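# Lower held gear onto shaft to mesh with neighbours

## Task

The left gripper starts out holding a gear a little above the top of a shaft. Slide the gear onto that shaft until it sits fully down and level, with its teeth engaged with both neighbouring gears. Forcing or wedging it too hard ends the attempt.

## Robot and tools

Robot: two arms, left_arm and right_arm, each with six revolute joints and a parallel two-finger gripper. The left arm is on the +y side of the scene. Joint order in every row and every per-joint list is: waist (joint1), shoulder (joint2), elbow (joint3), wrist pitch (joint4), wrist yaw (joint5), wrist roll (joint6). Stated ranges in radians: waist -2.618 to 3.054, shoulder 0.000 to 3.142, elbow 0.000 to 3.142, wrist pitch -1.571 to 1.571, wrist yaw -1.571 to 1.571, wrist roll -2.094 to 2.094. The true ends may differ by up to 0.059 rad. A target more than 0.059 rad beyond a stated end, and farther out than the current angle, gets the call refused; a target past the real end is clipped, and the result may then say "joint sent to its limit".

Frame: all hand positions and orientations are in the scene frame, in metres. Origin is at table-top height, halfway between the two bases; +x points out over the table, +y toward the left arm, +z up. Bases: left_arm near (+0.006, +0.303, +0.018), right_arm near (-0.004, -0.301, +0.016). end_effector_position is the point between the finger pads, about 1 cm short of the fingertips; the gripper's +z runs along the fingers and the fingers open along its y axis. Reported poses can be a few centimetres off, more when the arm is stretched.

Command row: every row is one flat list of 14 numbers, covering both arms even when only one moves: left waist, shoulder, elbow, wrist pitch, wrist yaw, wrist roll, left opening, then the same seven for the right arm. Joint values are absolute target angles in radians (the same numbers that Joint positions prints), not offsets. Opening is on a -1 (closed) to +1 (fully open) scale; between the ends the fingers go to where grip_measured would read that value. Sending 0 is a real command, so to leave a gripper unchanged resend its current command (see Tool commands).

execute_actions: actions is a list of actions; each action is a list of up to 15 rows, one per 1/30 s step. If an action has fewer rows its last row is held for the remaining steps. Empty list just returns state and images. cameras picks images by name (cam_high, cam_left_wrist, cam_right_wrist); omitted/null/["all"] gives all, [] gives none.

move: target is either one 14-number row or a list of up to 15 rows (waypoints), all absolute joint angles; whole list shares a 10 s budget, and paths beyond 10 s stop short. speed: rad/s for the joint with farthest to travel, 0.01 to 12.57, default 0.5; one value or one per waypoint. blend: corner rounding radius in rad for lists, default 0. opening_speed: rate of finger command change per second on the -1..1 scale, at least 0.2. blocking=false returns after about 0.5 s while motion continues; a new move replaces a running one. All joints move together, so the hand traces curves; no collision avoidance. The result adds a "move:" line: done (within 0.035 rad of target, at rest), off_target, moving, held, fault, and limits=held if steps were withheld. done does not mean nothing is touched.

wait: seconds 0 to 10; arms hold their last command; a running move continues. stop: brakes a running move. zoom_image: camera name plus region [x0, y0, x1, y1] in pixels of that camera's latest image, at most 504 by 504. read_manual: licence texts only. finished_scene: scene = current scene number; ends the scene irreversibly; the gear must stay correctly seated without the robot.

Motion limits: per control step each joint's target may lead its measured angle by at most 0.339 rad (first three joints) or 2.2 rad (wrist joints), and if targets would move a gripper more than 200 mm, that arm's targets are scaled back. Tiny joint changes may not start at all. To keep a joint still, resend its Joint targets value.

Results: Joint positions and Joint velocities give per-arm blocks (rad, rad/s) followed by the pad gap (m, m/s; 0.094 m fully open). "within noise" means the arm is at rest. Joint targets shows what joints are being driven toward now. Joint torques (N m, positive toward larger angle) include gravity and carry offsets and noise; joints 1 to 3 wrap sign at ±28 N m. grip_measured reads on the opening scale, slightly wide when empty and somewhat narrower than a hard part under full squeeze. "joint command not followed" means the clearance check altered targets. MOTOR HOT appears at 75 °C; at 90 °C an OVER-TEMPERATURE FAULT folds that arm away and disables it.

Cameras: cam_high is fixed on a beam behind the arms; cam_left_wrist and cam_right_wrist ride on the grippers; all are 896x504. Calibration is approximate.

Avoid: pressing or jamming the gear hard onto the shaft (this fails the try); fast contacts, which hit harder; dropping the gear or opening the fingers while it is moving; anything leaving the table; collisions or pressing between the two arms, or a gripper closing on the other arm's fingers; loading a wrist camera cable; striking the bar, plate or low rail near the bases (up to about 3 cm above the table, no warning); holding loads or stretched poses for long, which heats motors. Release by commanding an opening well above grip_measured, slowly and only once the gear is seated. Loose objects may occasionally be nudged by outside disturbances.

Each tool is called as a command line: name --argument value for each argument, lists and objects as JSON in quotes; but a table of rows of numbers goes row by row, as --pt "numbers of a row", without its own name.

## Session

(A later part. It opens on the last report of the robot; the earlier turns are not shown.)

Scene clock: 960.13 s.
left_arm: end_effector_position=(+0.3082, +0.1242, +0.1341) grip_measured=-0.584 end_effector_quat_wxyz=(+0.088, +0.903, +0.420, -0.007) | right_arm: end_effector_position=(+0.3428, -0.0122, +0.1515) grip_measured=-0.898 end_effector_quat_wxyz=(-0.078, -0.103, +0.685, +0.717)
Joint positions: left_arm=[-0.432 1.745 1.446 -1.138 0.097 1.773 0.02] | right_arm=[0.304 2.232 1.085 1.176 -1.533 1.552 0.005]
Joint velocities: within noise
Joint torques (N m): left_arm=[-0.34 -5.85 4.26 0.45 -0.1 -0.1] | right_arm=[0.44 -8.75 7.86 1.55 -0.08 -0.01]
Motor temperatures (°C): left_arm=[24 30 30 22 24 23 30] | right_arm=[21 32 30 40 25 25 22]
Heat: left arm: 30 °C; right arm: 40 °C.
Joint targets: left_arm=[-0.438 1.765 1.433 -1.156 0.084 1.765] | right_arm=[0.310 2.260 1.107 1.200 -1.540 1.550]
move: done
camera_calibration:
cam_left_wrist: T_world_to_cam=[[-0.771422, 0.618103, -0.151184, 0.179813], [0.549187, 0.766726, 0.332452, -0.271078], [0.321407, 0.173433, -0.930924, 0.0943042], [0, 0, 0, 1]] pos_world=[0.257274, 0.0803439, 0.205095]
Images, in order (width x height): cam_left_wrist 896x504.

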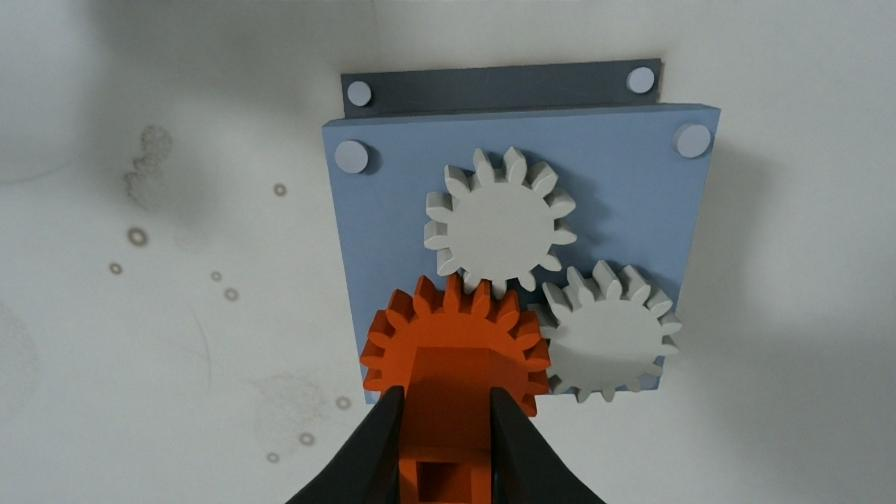

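move --target '[-0.438,1.765,1.433,-1.156,0.084,1.868,-0.85,0.31,2.26,1.107,1.20,-1.54,1.55,-0.9]' --speed 0.04 --cameras '["cam_left_wrist"]'

zoom_image --camera "cam_left_wrist" --region '[420, 220, 560, 360]'

zoom_image --camera "cam_left_wrist" --region '[500, 280, 600, 380]'

Scene clock: 969.30 s.
left_arm: end_effector_position=(+0.3084, +0.1242, +0.1341) grip_measured=-0.583 end_effector_quat_wxyz=(+0.088, +0.920, +0.381, -0.003) | right_arm: end_effector_position=(+0.3428, -0.0122, +0.1515) grip_measured=-0.898 end_effector_quat_wxyz=(-0.078, -0.103, +0.685, +0.717)
Joint positions: left_arm=[-0.432 1.745 1.446 -1.137 0.097 1.859 0.02] | right_arm=[0.304 2.232 1.085 1.176 -1.533 1.552 0.005]
Joint velocities: within noise
Joint torques (N m): left_arm=[-0.34 -5.85 4.26 0.46 -0.09 0.1] | right_arm=[0.44 -8.76 7.84 1.55 -0.07 -0.01]
Motor temperatures (°C): left_arm=[24 30 30 22 24 23 30] | right_arm=[21 32 30 40 25 25 22]
Heat: left arm: 30 °C; right arm: 40 °C.
Joint targets: left_arm=[-0.438 1.765 1.433 -1.156 0.084 1.868] | right_arm=[0.310 2.260 1.107 1.200 -1.540 1.550]
move: done
camera_calibration:
cam_left_wrist: T_world_to_cam=[[-0.714213, 0.681743, -0.158512, 0.155277], [0.606879, 0.716003, 0.345018, -0.284324], [0.348709, 0.150219, -0.925114, 0.0879622], [0, 0, 0, 1]] pos_world=[0.252778, 0.0845041, 0.204085]
Images, in order (width x height): cam_left_wrist 896x504.

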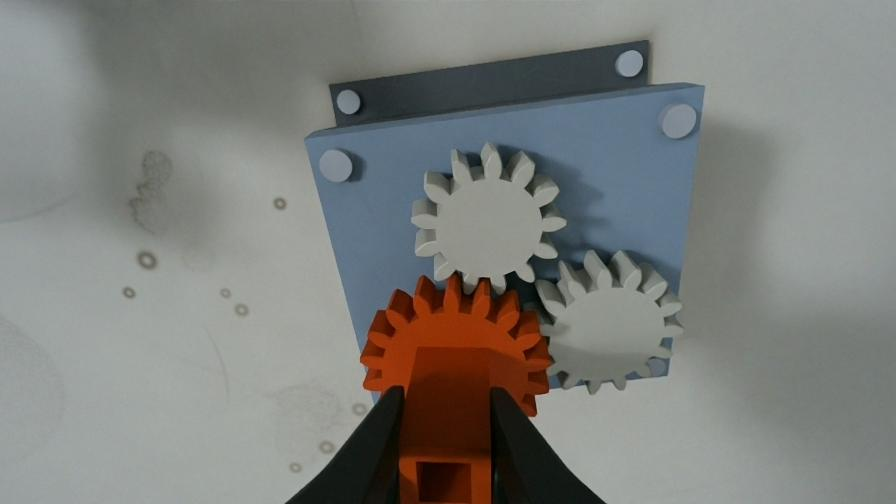

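Scaled by 3.600.

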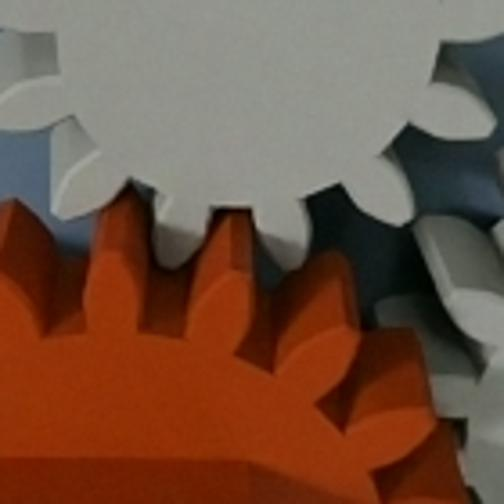

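Scaled by 5.040.

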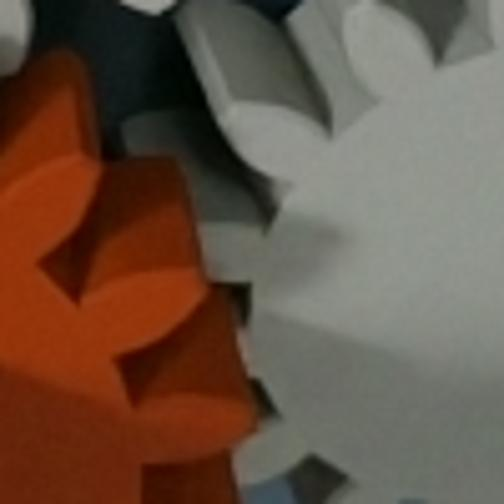

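move --pt "-0.438 1.765 1.466 -1.185 0.084 1.868 -0.85 0.31 2.26 1.107 1.20 -1.54 1.55 -0.9" --pt "-0.438 1.765 1.466 -1.185 0.084 1.93 -0.85 0.31 2.26 1.107 1.20 -1.54 1.55 -0.9" --speed 0.04 --cameras '["cam_left_wrist","cam_right_wrist"]'

zoom_image --camera "cam_left_wrist" --region '[420, 220, 560, 360]'

zoom_image --camera "cam_left_wrist" --region '[500, 280, 600, 380]'

Scene clock: 984.40 s.
left_arm: end_effector_position=(+0.3077, +0.1245, +0.1340) grip_measured=-0.583 end_effector_quat_wxyz=(+0.087, +0.932, +0.353, -0.001) | right_arm: end_effector_position=(+0.3428, -0.0122, +0.1515) grip_measured=-0.898 end_effector_quat_wxyz=(-0.078, -0.103, +0.685, +0.717)
Joint positions: left_arm=[-0.432 1.745 1.446 -1.14 0.097 1.921 0.02] | right_arm=[0.304 2.232 1.085 1.176 -1.533 1.552 0.005]
Joint velocities: within noise
Joint torques (N m): left_arm=[-0.35 -5.85 6.68 0.21 -0.09 0.1] | right_arm=[0.44 -8.75 7.84 1.55 -0.07 -0.01]
Motor temperatures (°C): left_arm=[24 30 29 22 24 23 30] | right_arm=[21 32 30 40 25 25 22]
Heat: left arm: 30 °C; right arm: 40 °C.
Joint targets: left_arm=[-0.438 1.765 1.466 -1.185 0.084 1.930] | right_arm=[0.310 2.260 1.107 1.200 -1.540 1.550]
move: off_target (left_arm); left_arm: the wrist pitch is farthest, 0.045 rad from its target
camera_calibration:
cam_left_wrist: T_world_to_cam=[[-0.669952, 0.724955, -0.160016, 0.135779], [0.646864, 0.675787, 0.353383, -0.292522], [0.364323, 0.133241, -0.921692, 0.0848239], [0, 0, 0, 1]] pos_world=[0.249284, 0.0879471, 0.203281]
cam_right_wrist: T_world_to_cam=[[0.0244148, 0.060565, -0.997866, 0.14339], [-0.764691, -0.641812, -0.0576642, 0.299038], [-0.643935, 0.764466, 0.0306438, 0.312573], [0, 0, 0, 1]] pos_world=[0.426448, -0.0557099, 0.15075]
Images, in order (width x height): cam_left_wrist 896x504, cam_right_wrist 896x504.

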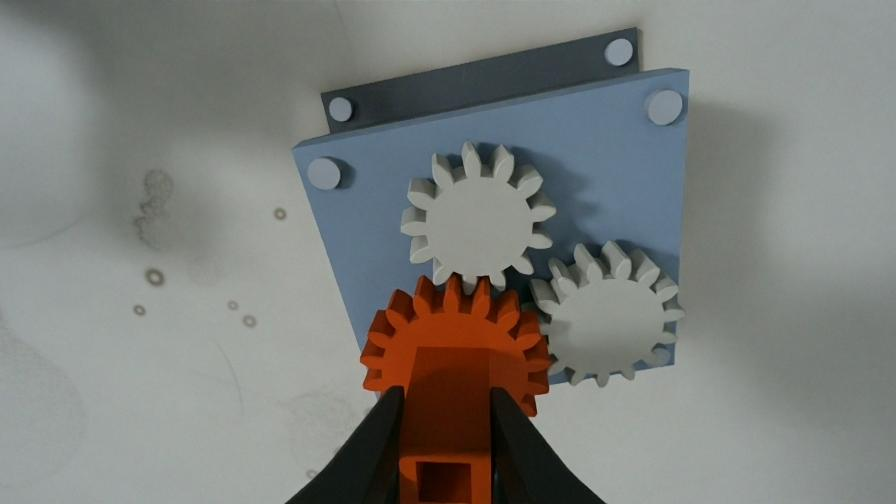

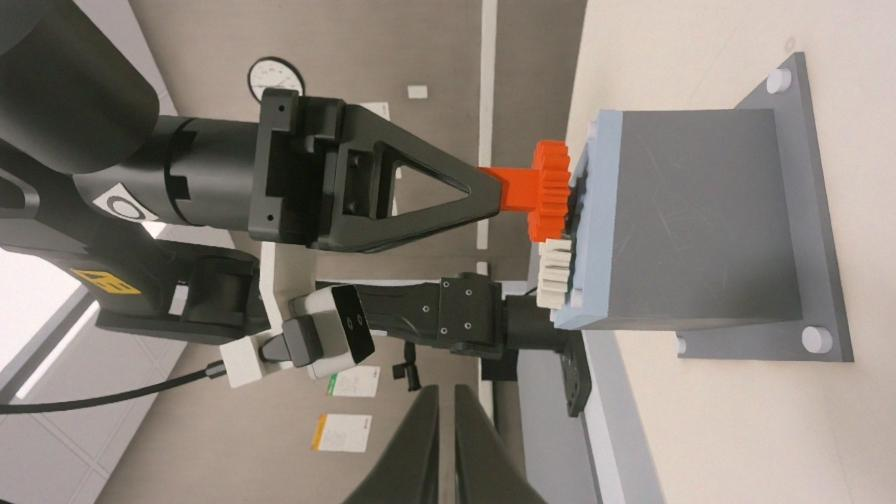

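Scaled by 3.600.

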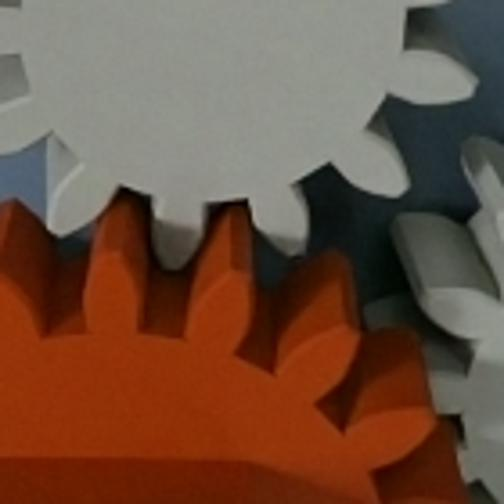

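Scaled by 5.040.

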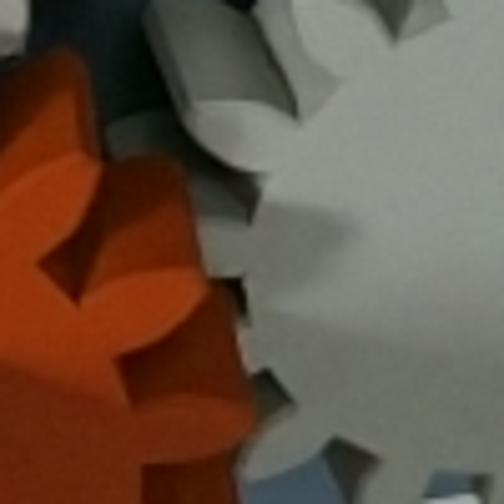

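wait --seconds 0.1

zoom_image --camera "cam_left_wrist" --region '[330, 100, 630, 320]'

zoom_image --camera "cam_right_wrist" --region '[480, 120, 600, 260]'

Scene clock: 1014.70 s.
left_arm: end_effector_position=(+0.3077, +0.1245, +0.1340) grip_measured=-0.583 end_effector_quat_wxyz=(+0.087, +0.932, +0.352, -0.001) | right_arm: end_effector_position=(+0.3428, -0.0122, +0.1515) grip_measured=-0.898 end_effector_quat_wxyz=(-0.078, -0.103, +0.685, +0.717)
Joint positions: left_arm=[-0.432 1.745 1.446 -1.14 0.097 1.922 0.02] | right_arm=[0.304 2.232 1.085 1.176 -1.533 1.552 0.005]
Joint velocities: within noise
Joint torques (N m): left_arm=[-0.34 -5.85 6.68 0.21 -0.09 0.09] | right_arm=[0.43 -8.75 7.86 1.56 -0.08 -0.01]
Motor temperatures (°C): left_arm=[24 29 31 22 24 23 30] | right_arm=[21 32 30 40 25 25 22]
Heat: left arm: 31 °C; right arm: 40 °C.
Joint targets: left_arm=[-0.438 1.765 1.466 -1.185 0.084 1.930] | right_arm=[0.310 2.260 1.107 1.200 -1.540 1.550]
Tool commands: left_gripper/opening=-0.85 right_gripper/opening=-0.9
wait: 0.10 s; at rest from the start
camera_calibration:
cam_left_wrist: T_world_to_cam=[[-0.669389, 0.725473, -0.160023, 0.135594], [0.647342, 0.67527, 0.353495, -0.292619], [0.36451, 0.133036, -0.921647, 0.0847861], [0, 0, 0, 1]] pos_world=[0.249284, 0.0879477, 0.20328]
cam_right_wrist: T_world_to_cam=[[0.0244148, 0.060565, -0.997866, 0.14339], [-0.764691, -0.641812, -0.0576642, 0.299038], [-0.643935, 0.764466, 0.0306438, 0.312573], [0, 0, 0, 1]] pos_world=[0.426448, -0.0557099, 0.15075]

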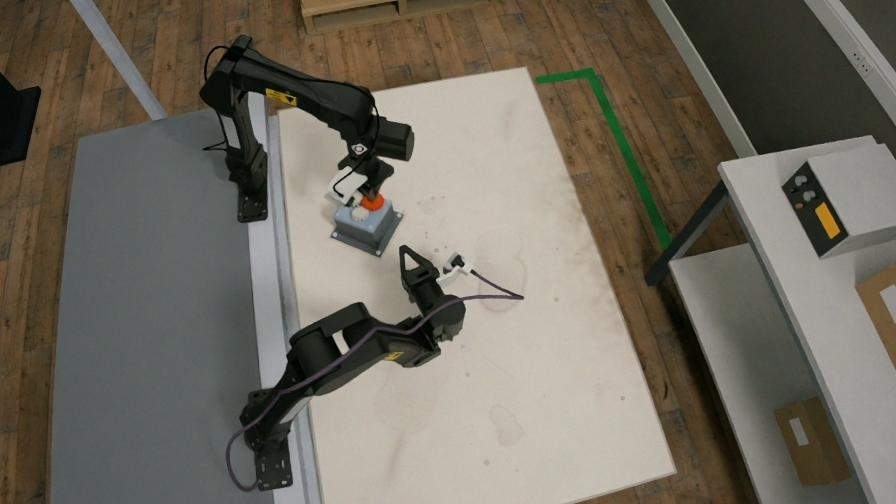

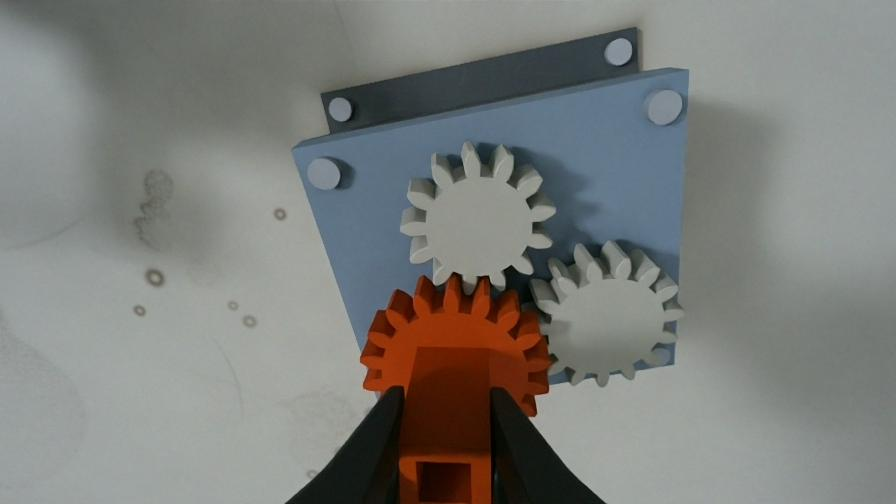

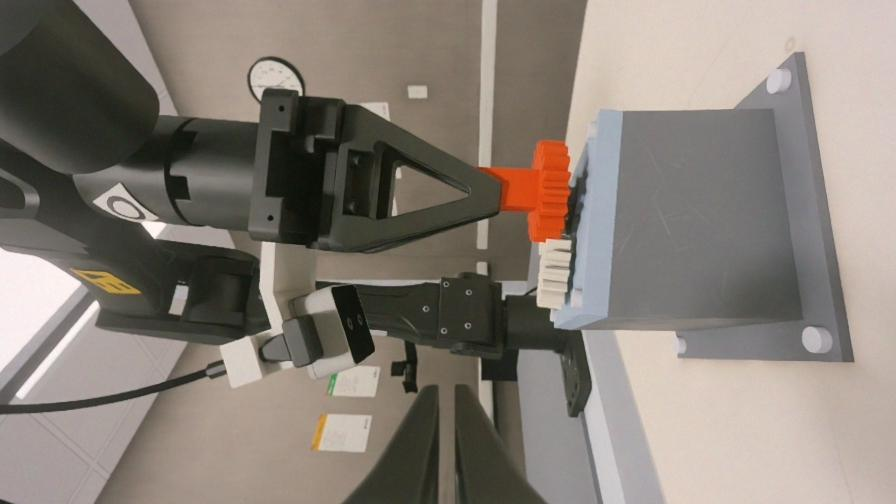

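Scaled by 1.680.

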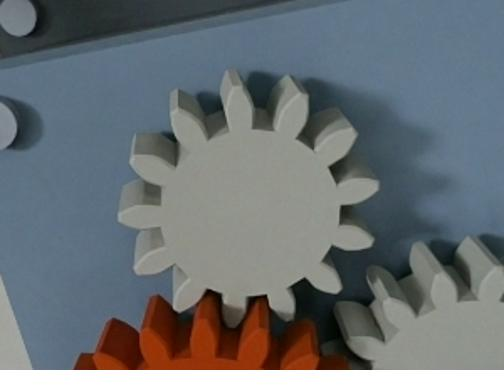

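Scaled by 3.600.

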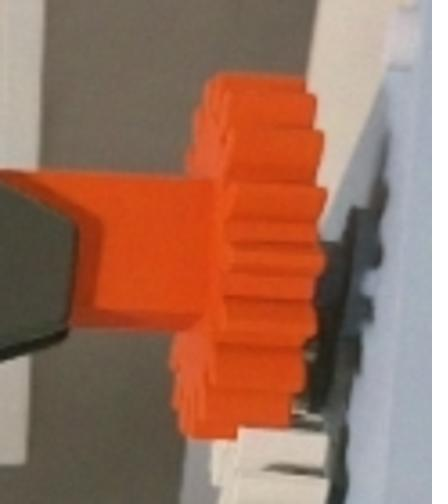

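zoom_image --camera "cam_left_wrist" --region '[490, 240, 620, 420]'

zoom_image --camera "cam_left_wrist" --region '[400, 240, 560, 340]'

Scaled by 2.800.

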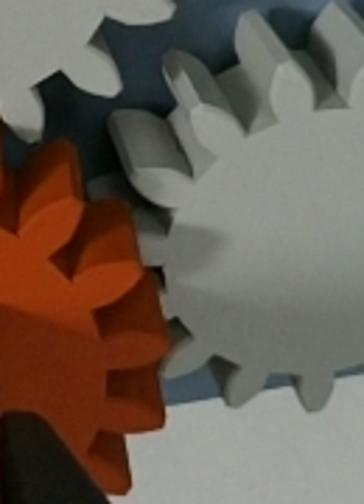

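Scaled by 3.150.

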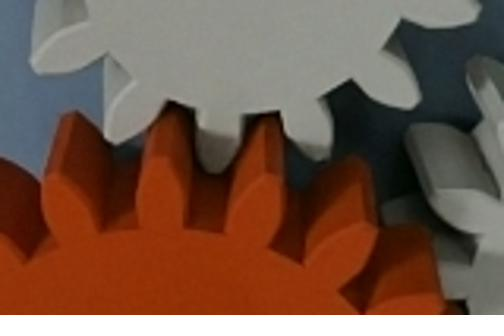

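move --target '[-0.438, 1.765, 1.423, -1.145, 0.084, 1.930, -0.85, 0.31, 2.26, 1.107, 1.20, -1.54, 1.55, -0.9]' --speed 0.03

zoom_image --camera "cam_left_wrist" --region '[490, 240, 620, 420]'

zoom_image --camera "cam_left_wrist" --region '[400, 240, 560, 340]'

zoom_image --camera "cam_right_wrist" --region '[480, 120, 600, 260]'

Scene clock: 1028.83 s.
left_arm: end_effector_position=(+0.3078, +0.1245, +0.1326) grip_measured=-0.583 end_effector_quat_wxyz=(+0.087, +0.932, +0.352, +0.000) | right_arm: end_effector_position=(+0.3428, -0.0122, +0.1515) grip_measured=-0.898 end_effector_quat_wxyz=(-0.078, -0.103, +0.685, +0.717)
Joint positions: left_arm=[-0.432 1.745 1.441 -1.134 0.097 1.922 0.02] | right_arm=[0.304 2.232 1.085 1.176 -1.533 1.552 0.005]
Joint velocities: within noise
Joint torques (N m): left_arm=[-0.32 -5.85 3.95 0.53 -0.09 0.09] | right_arm=[0.44 -8.76 7.86 1.56 -0.07 -0.01]
Motor temperatures (°C): left_arm=[24 29 31 22 24 23 30] | right_arm=[21 32 30 40 25 25 22]
Heat: left arm: 31 °C; right arm: 40 °C.
Joint targets: left_arm=[-0.438 1.765 1.423 -1.145 0.084 1.930] | right_arm=[0.310 2.260 1.107 1.200 -1.540 1.550]
move: done
camera_calibration:
cam_left_wrist: T_world_to_cam=[[-0.66903, 0.72565, -0.160719, 0.135332], [0.64721, 0.67512, 0.354023, -0.292252], [0.365401, 0.132833, -0.921324, 0.0832122], [0, 0, 0, 1]] pos_world=[0.249284, 0.0880479, 0.20188]
cam_right_wrist: T_world_to_cam=[[0.0244148, 0.060565, -0.997866, 0.14339], [-0.764691, -0.641812, -0.0576642, 0.299038], [-0.643935, 0.764466, 0.0306438, 0.312573], [0, 0, 0, 1]] pos_world=[0.426448, -0.0557099, 0.15075]

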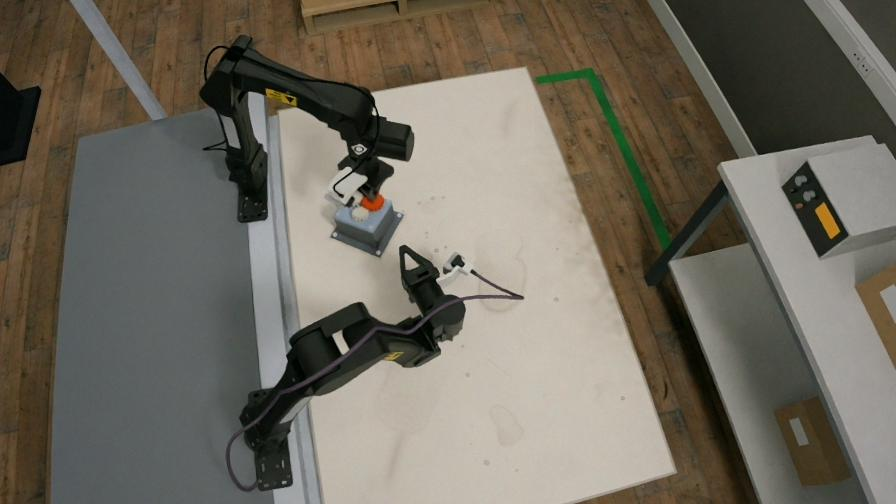

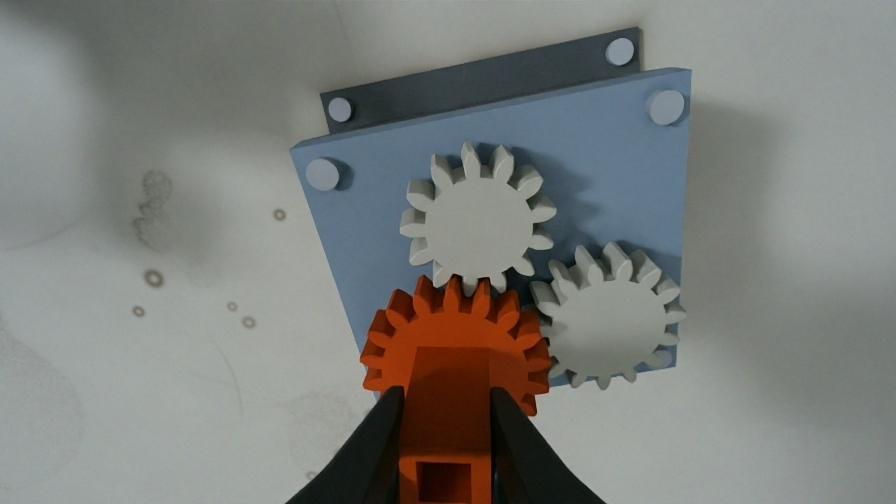

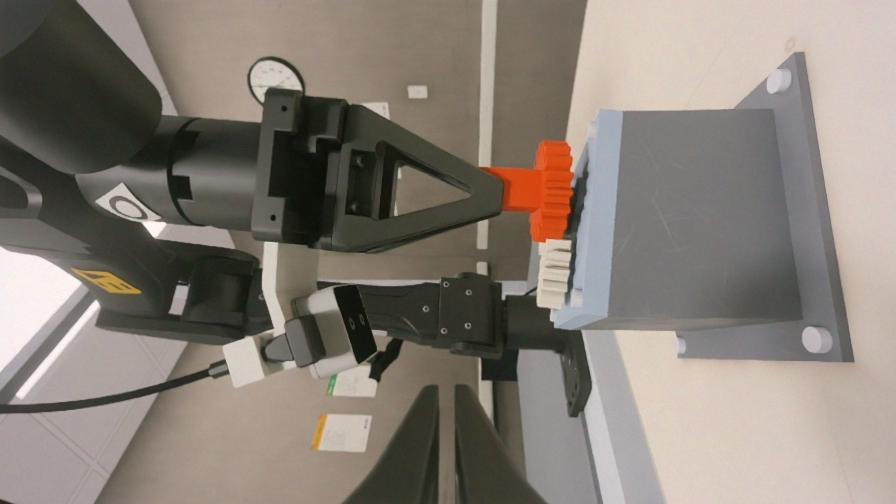

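Scaled by 2.800.

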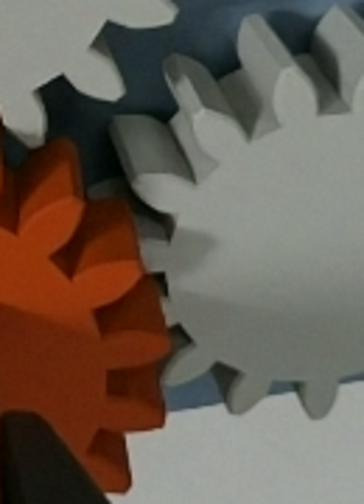

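Scaled by 3.150.

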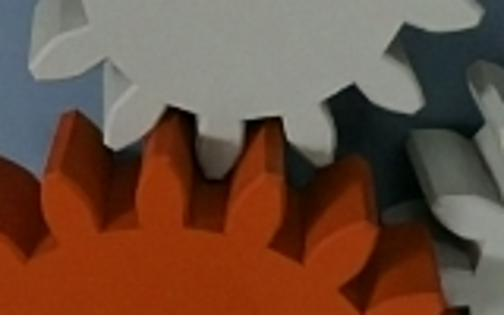

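Scaled by 3.600.

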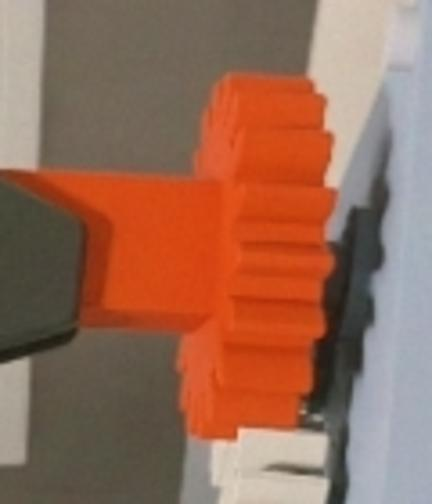

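move --target '[-0.438, 1.765, 1.415, -1.137, 0.084, 1.930, -0.85, 0.31, 2.26, 1.107, 1.20, -1.54, 1.55, -0.9]' --speed 0.03

zoom_image --camera "cam_left_wrist" --region '[490, 240, 620, 420]'

zoom_image --camera "cam_right_wrist" --region '[480, 120, 600, 260]'

Scene clock: 1033.80 s.
left_arm: end_effector_position=(+0.3077, +0.1245, +0.1318) grip_measured=-0.583 end_effector_quat_wxyz=(+0.087, +0.932, +0.352, +0.000) | right_arm: end_effector_position=(+0.3428, -0.0122, +0.1515) grip_measured=-0.898 end_effector_quat_wxyz=(-0.078, -0.103, +0.685, +0.717)
Joint positions: left_arm=[-0.432 1.745 1.438 -1.131 0.097 1.922 0.02] | right_arm=[0.304 2.232 1.085 1.176 -1.533 1.552 0.005]
Joint velocities: within noise
Joint torques (N m): left_arm=[-0.34 -5.83 3.62 0.57 -0.08 0.09] | right_arm=[0.44 -8.75 7.84 1.56 -0.07 -0.02]
Motor temperatures (°C): left_arm=[24 29 30 22 24 23 30] | right_arm=[21 32 30 40 25 25 22]
Heat: left arm: 30 °C; right arm: 40 °C.
Joint targets: left_arm=[-0.438 1.765 1.415 -1.137 0.084 1.930] | right_arm=[0.310 2.260 1.107 1.200 -1.540 1.550]
move: done
camera_calibration:
cam_left_wrist: T_world_to_cam=[[-0.66903, 0.72565, -0.160719, 0.135204], [0.64721, 0.67512, 0.354023, -0.291969], [0.365401, 0.132833, -0.921324, 0.0824752], [0, 0, 0, 1]] pos_world=[0.249284, 0.0880479, 0.20108]
cam_right_wrist: T_world_to_cam=[[0.0244148, 0.060565, -0.997866, 0.14339], [-0.764691, -0.641812, -0.0576642, 0.299038], [-0.643935, 0.764466, 0.0306438, 0.312573], [0, 0, 0, 1]] pos_world=[0.426448, -0.0557099, 0.15075]

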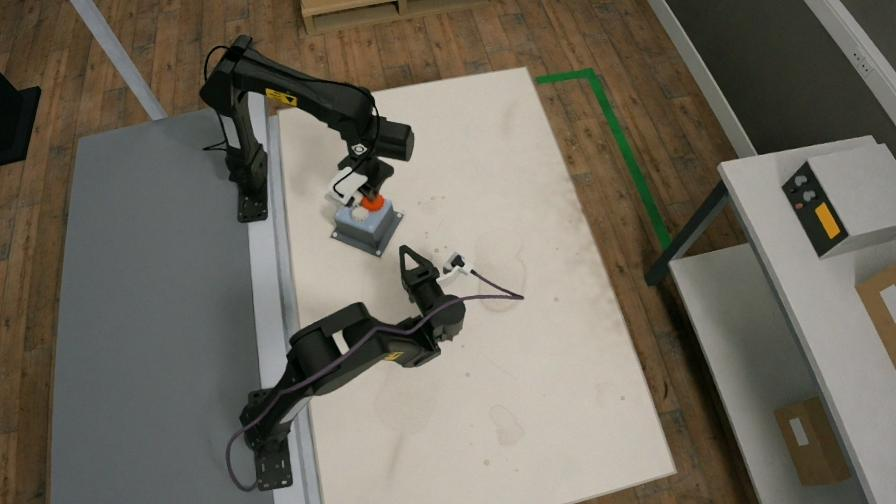

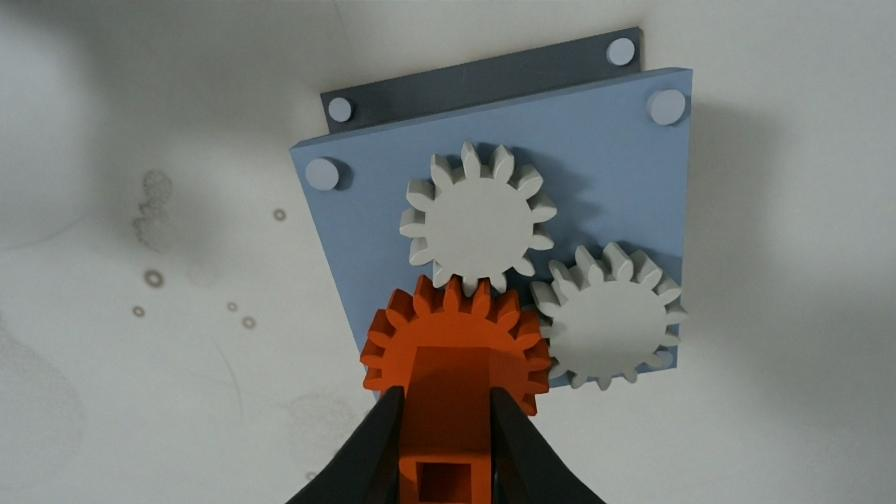

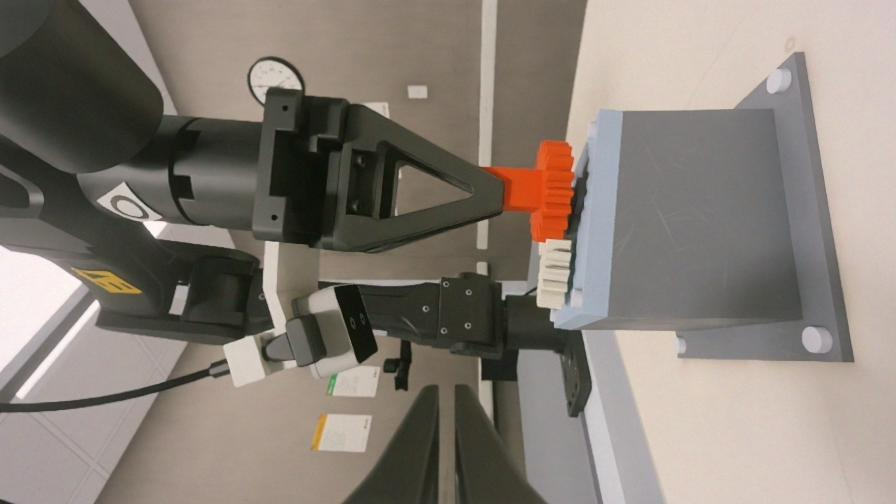

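Scaled by 2.800.

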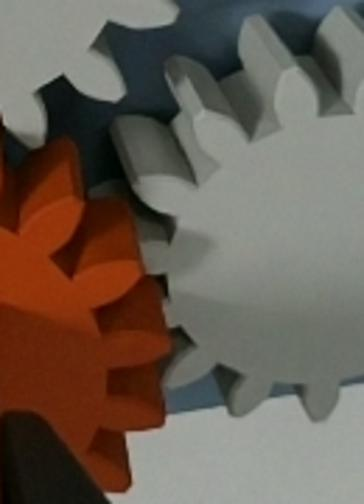

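Scaled by 3.600.

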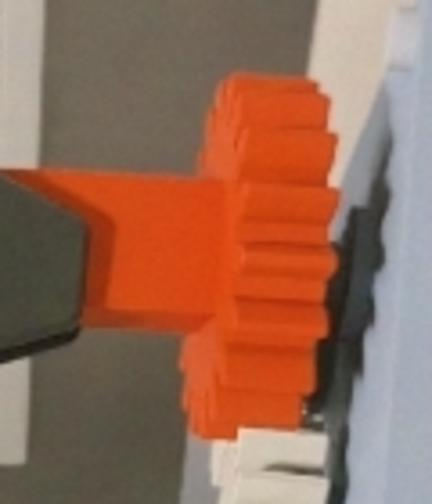

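move --target '[-0.402, 1.765, 1.418, -1.139, 0.162, 1.957, -0.85, 0.31, 2.26, 1.107, 1.20, -1.54, 1.55, -0.9]' --speed 0.04

zoom_image --camera "cam_left_wrist" --region '[490, 240, 620, 420]'

zoom_image --camera "cam_left_wrist" --region '[400, 240, 560, 340]'

zoom_image --camera "cam_right_wrist" --region '[480, 120, 600, 260]'

Scene clock: 1050.50 s.
left_arm: end_effector_position=(+0.3082, +0.1256, +0.1312) grip_measured=-0.583 end_effector_quat_wxyz=(+0.102, +0.931, +0.350, -0.016) | right_arm: end_effector_position=(+0.3428, -0.0122, +0.1515) grip_measured=-0.898 end_effector_quat_wxyz=(-0.078, -0.103, +0.685, +0.717)
Joint positions: left_arm=[-0.406 1.745 1.432 -1.126 0.142 1.949 0.02] | right_arm=[0.304 2.232 1.085 1.176 -1.533 1.552 0.005]
Joint velocities: within noise
Joint torques (N m): left_arm=[0.38 -5.85 4.25 0.51 0.33 0.09] | right_arm=[0.44 -8.75 7.84 1.56 -0.08 -0.01]
Motor temperatures (°C): left_arm=[24 29 29 22 24 23 30] | right_arm=[21 32 30 40 25 25 22]
Heat: left arm: 30 °C; right arm: 40 °C.
Joint targets: left_arm=[-0.402 1.765 1.418 -1.139 0.162 1.957] | right_arm=[0.310 2.260 1.107 1.200 -1.540 1.550]
move: done
camera_calibration:
cam_left_wrist: T_world_to_cam=[[-0.667971, 0.722977, -0.176405, 0.136735], [0.656928, 0.684218, 0.316688, -0.291958], [0.349658, 0.0956532, -0.931982, 0.0924977], [0, 0, 0, 1]] pos_world=[0.250788, 0.0920588, 0.202787]
cam_right_wrist: T_world_to_cam=[[0.0244148, 0.060565, -0.997866, 0.14339], [-0.764691, -0.641812, -0.0576642, 0.299038], [-0.643935, 0.764466, 0.0306438, 0.312573], [0, 0, 0, 1]] pos_world=[0.426448, -0.0557099, 0.15075]

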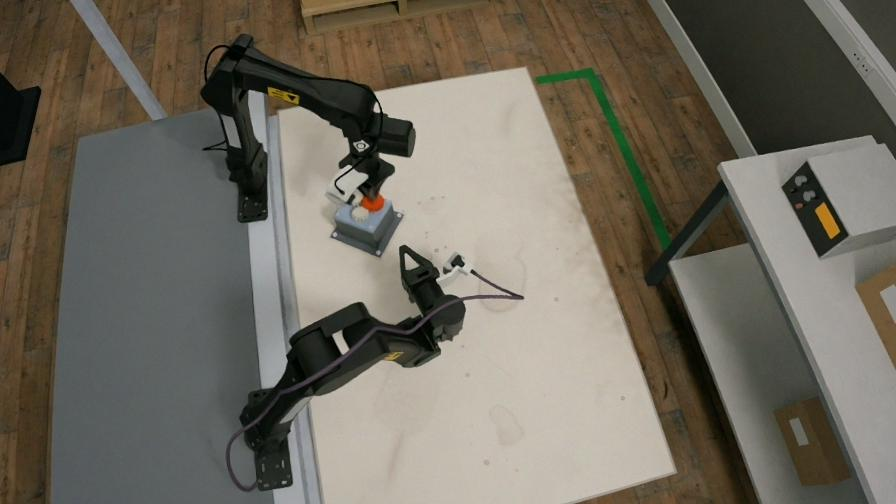

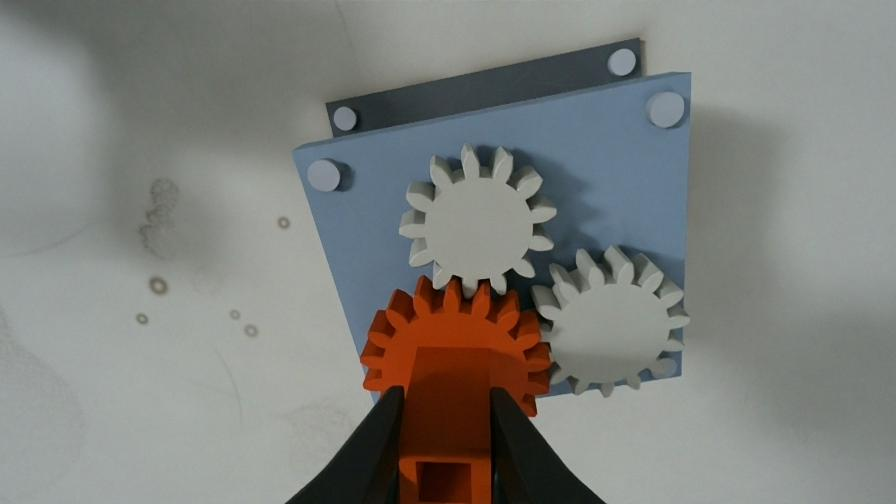

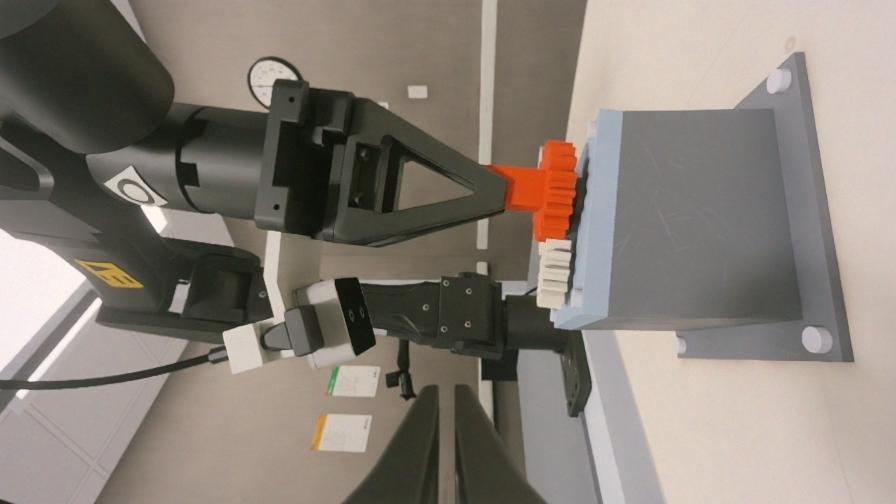

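Scaled by 2.800.

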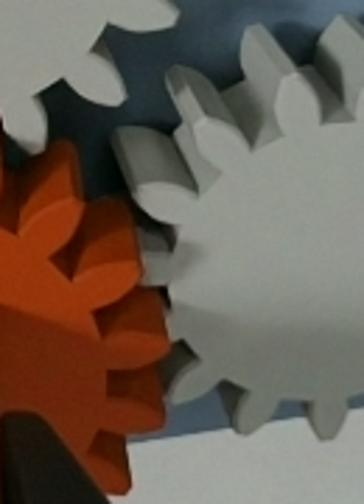

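Scaled by 3.150.

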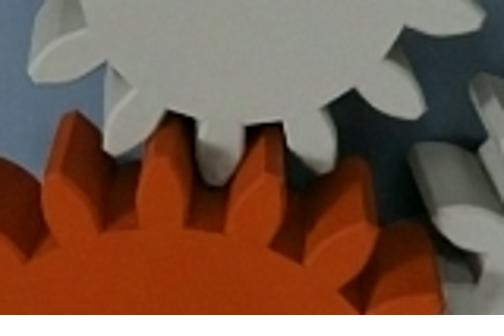

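Scaled by 3.600.

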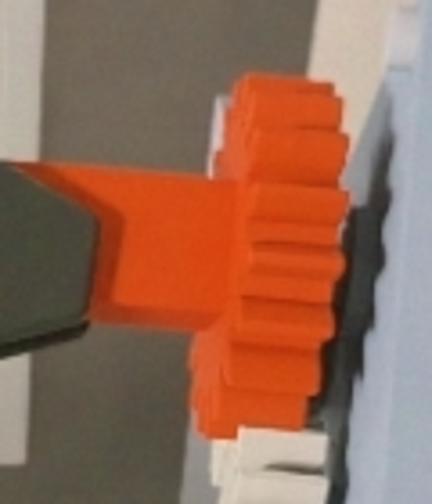

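move --target '[-0.376, 1.765, 1.412, -1.132, 0.207, 1.981, -0.85, 0.31, 2.26, 1.107, 1.20, -1.54, 1.55, -0.9]' --speed 0.04

zoom_image --camera "cam_left_wrist" --region '[490, 240, 620, 420]'

zoom_image --camera "cam_left_wrist" --region '[400, 240, 560, 340]'

zoom_image --camera "cam_right_wrist" --region '[480, 120, 600, 260]'

Scene clock: 1057.90 s.
left_arm: end_effector_position=(+0.3088, +0.1271, +0.1305) grip_measured=-0.583 end_effector_quat_wxyz=(+0.116, +0.929, +0.349, -0.029) | right_arm: end_effector_position=(+0.3428, -0.0122, +0.1515) grip_measured=-0.898 end_effector_quat_wxyz=(-0.078, -0.103, +0.685, +0.717)
Joint positions: left_arm=[-0.38 1.745 1.424 -1.121 0.184 1.973 0.02] | right_arm=[0.304 2.232 1.085 1.176 -1.533 1.552 0.005]
Joint velocities: within noise
Joint torques (N m): left_arm=[0.38 -5.83 4.31 0.52 0.4 0.09] | right_arm=[0.44 -8.75 7.84 1.55 -0.08 -0.02]
Motor temperatures (°C): left_arm=[24 29 29 22 24 23 30] | right_arm=[21 32 30 40 25 25 22]
Heat: left arm: 30 °C; right arm: 40 °C.
Joint targets: left_arm=[-0.376 1.765 1.412 -1.132 0.207 1.981] | right_arm=[0.310 2.260 1.107 1.200 -1.540 1.550]
move: done
camera_calibration:
cam_left_wrist: T_world_to_cam=[[-0.668678, 0.718466, -0.191512, 0.13869], [0.663475, 0.692807, 0.282523, -0.291811], [0.335664, 0.0618531, -0.939949, 0.101162], [0, 0, 0, 1]] pos_world=[0.252392, 0.0962675, 0.204092]
cam_right_wrist: T_world_to_cam=[[0.0244148, 0.060565, -0.997866, 0.14339], [-0.764691, -0.641812, -0.0576642, 0.299038], [-0.643935, 0.764466, 0.0306438, 0.312573], [0, 0, 0, 1]] pos_world=[0.426448, -0.0557099, 0.15075]

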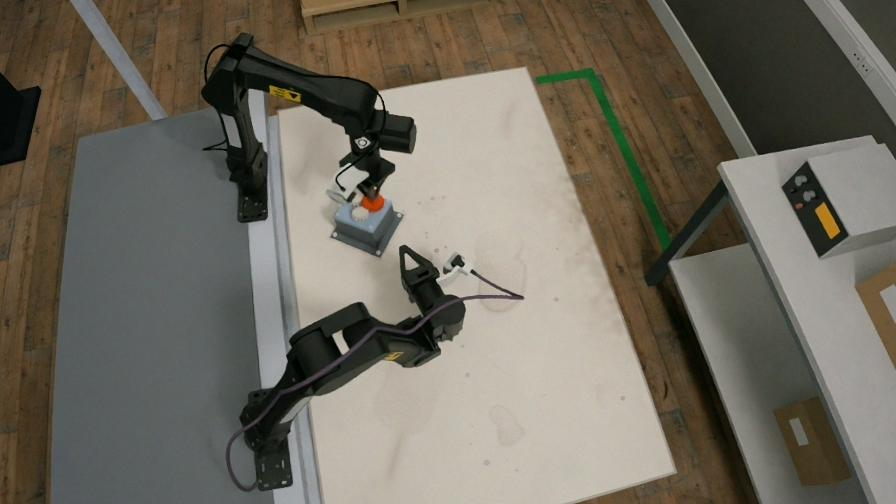

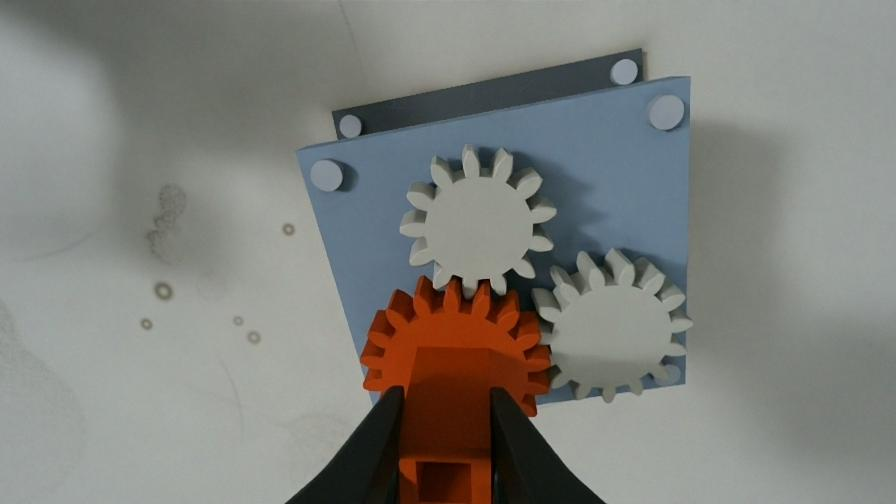

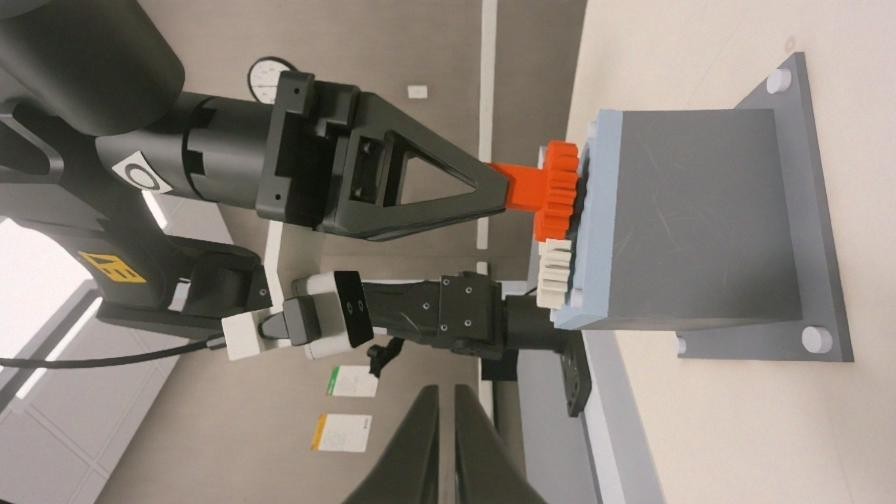

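Scaled by 2.800.

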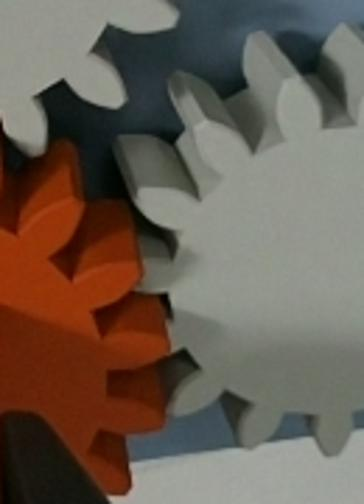

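Scaled by 3.150.

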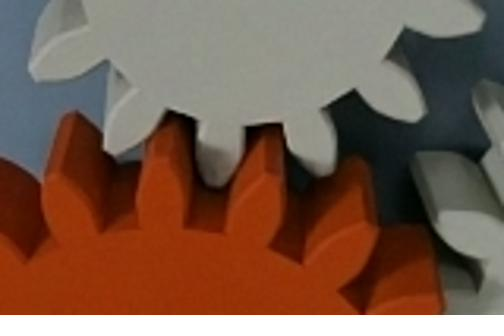

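Scaled by 3.600.

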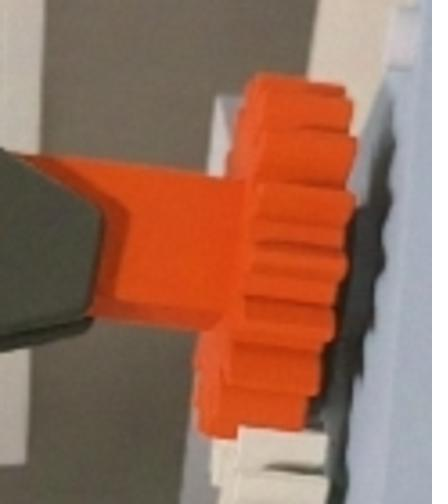

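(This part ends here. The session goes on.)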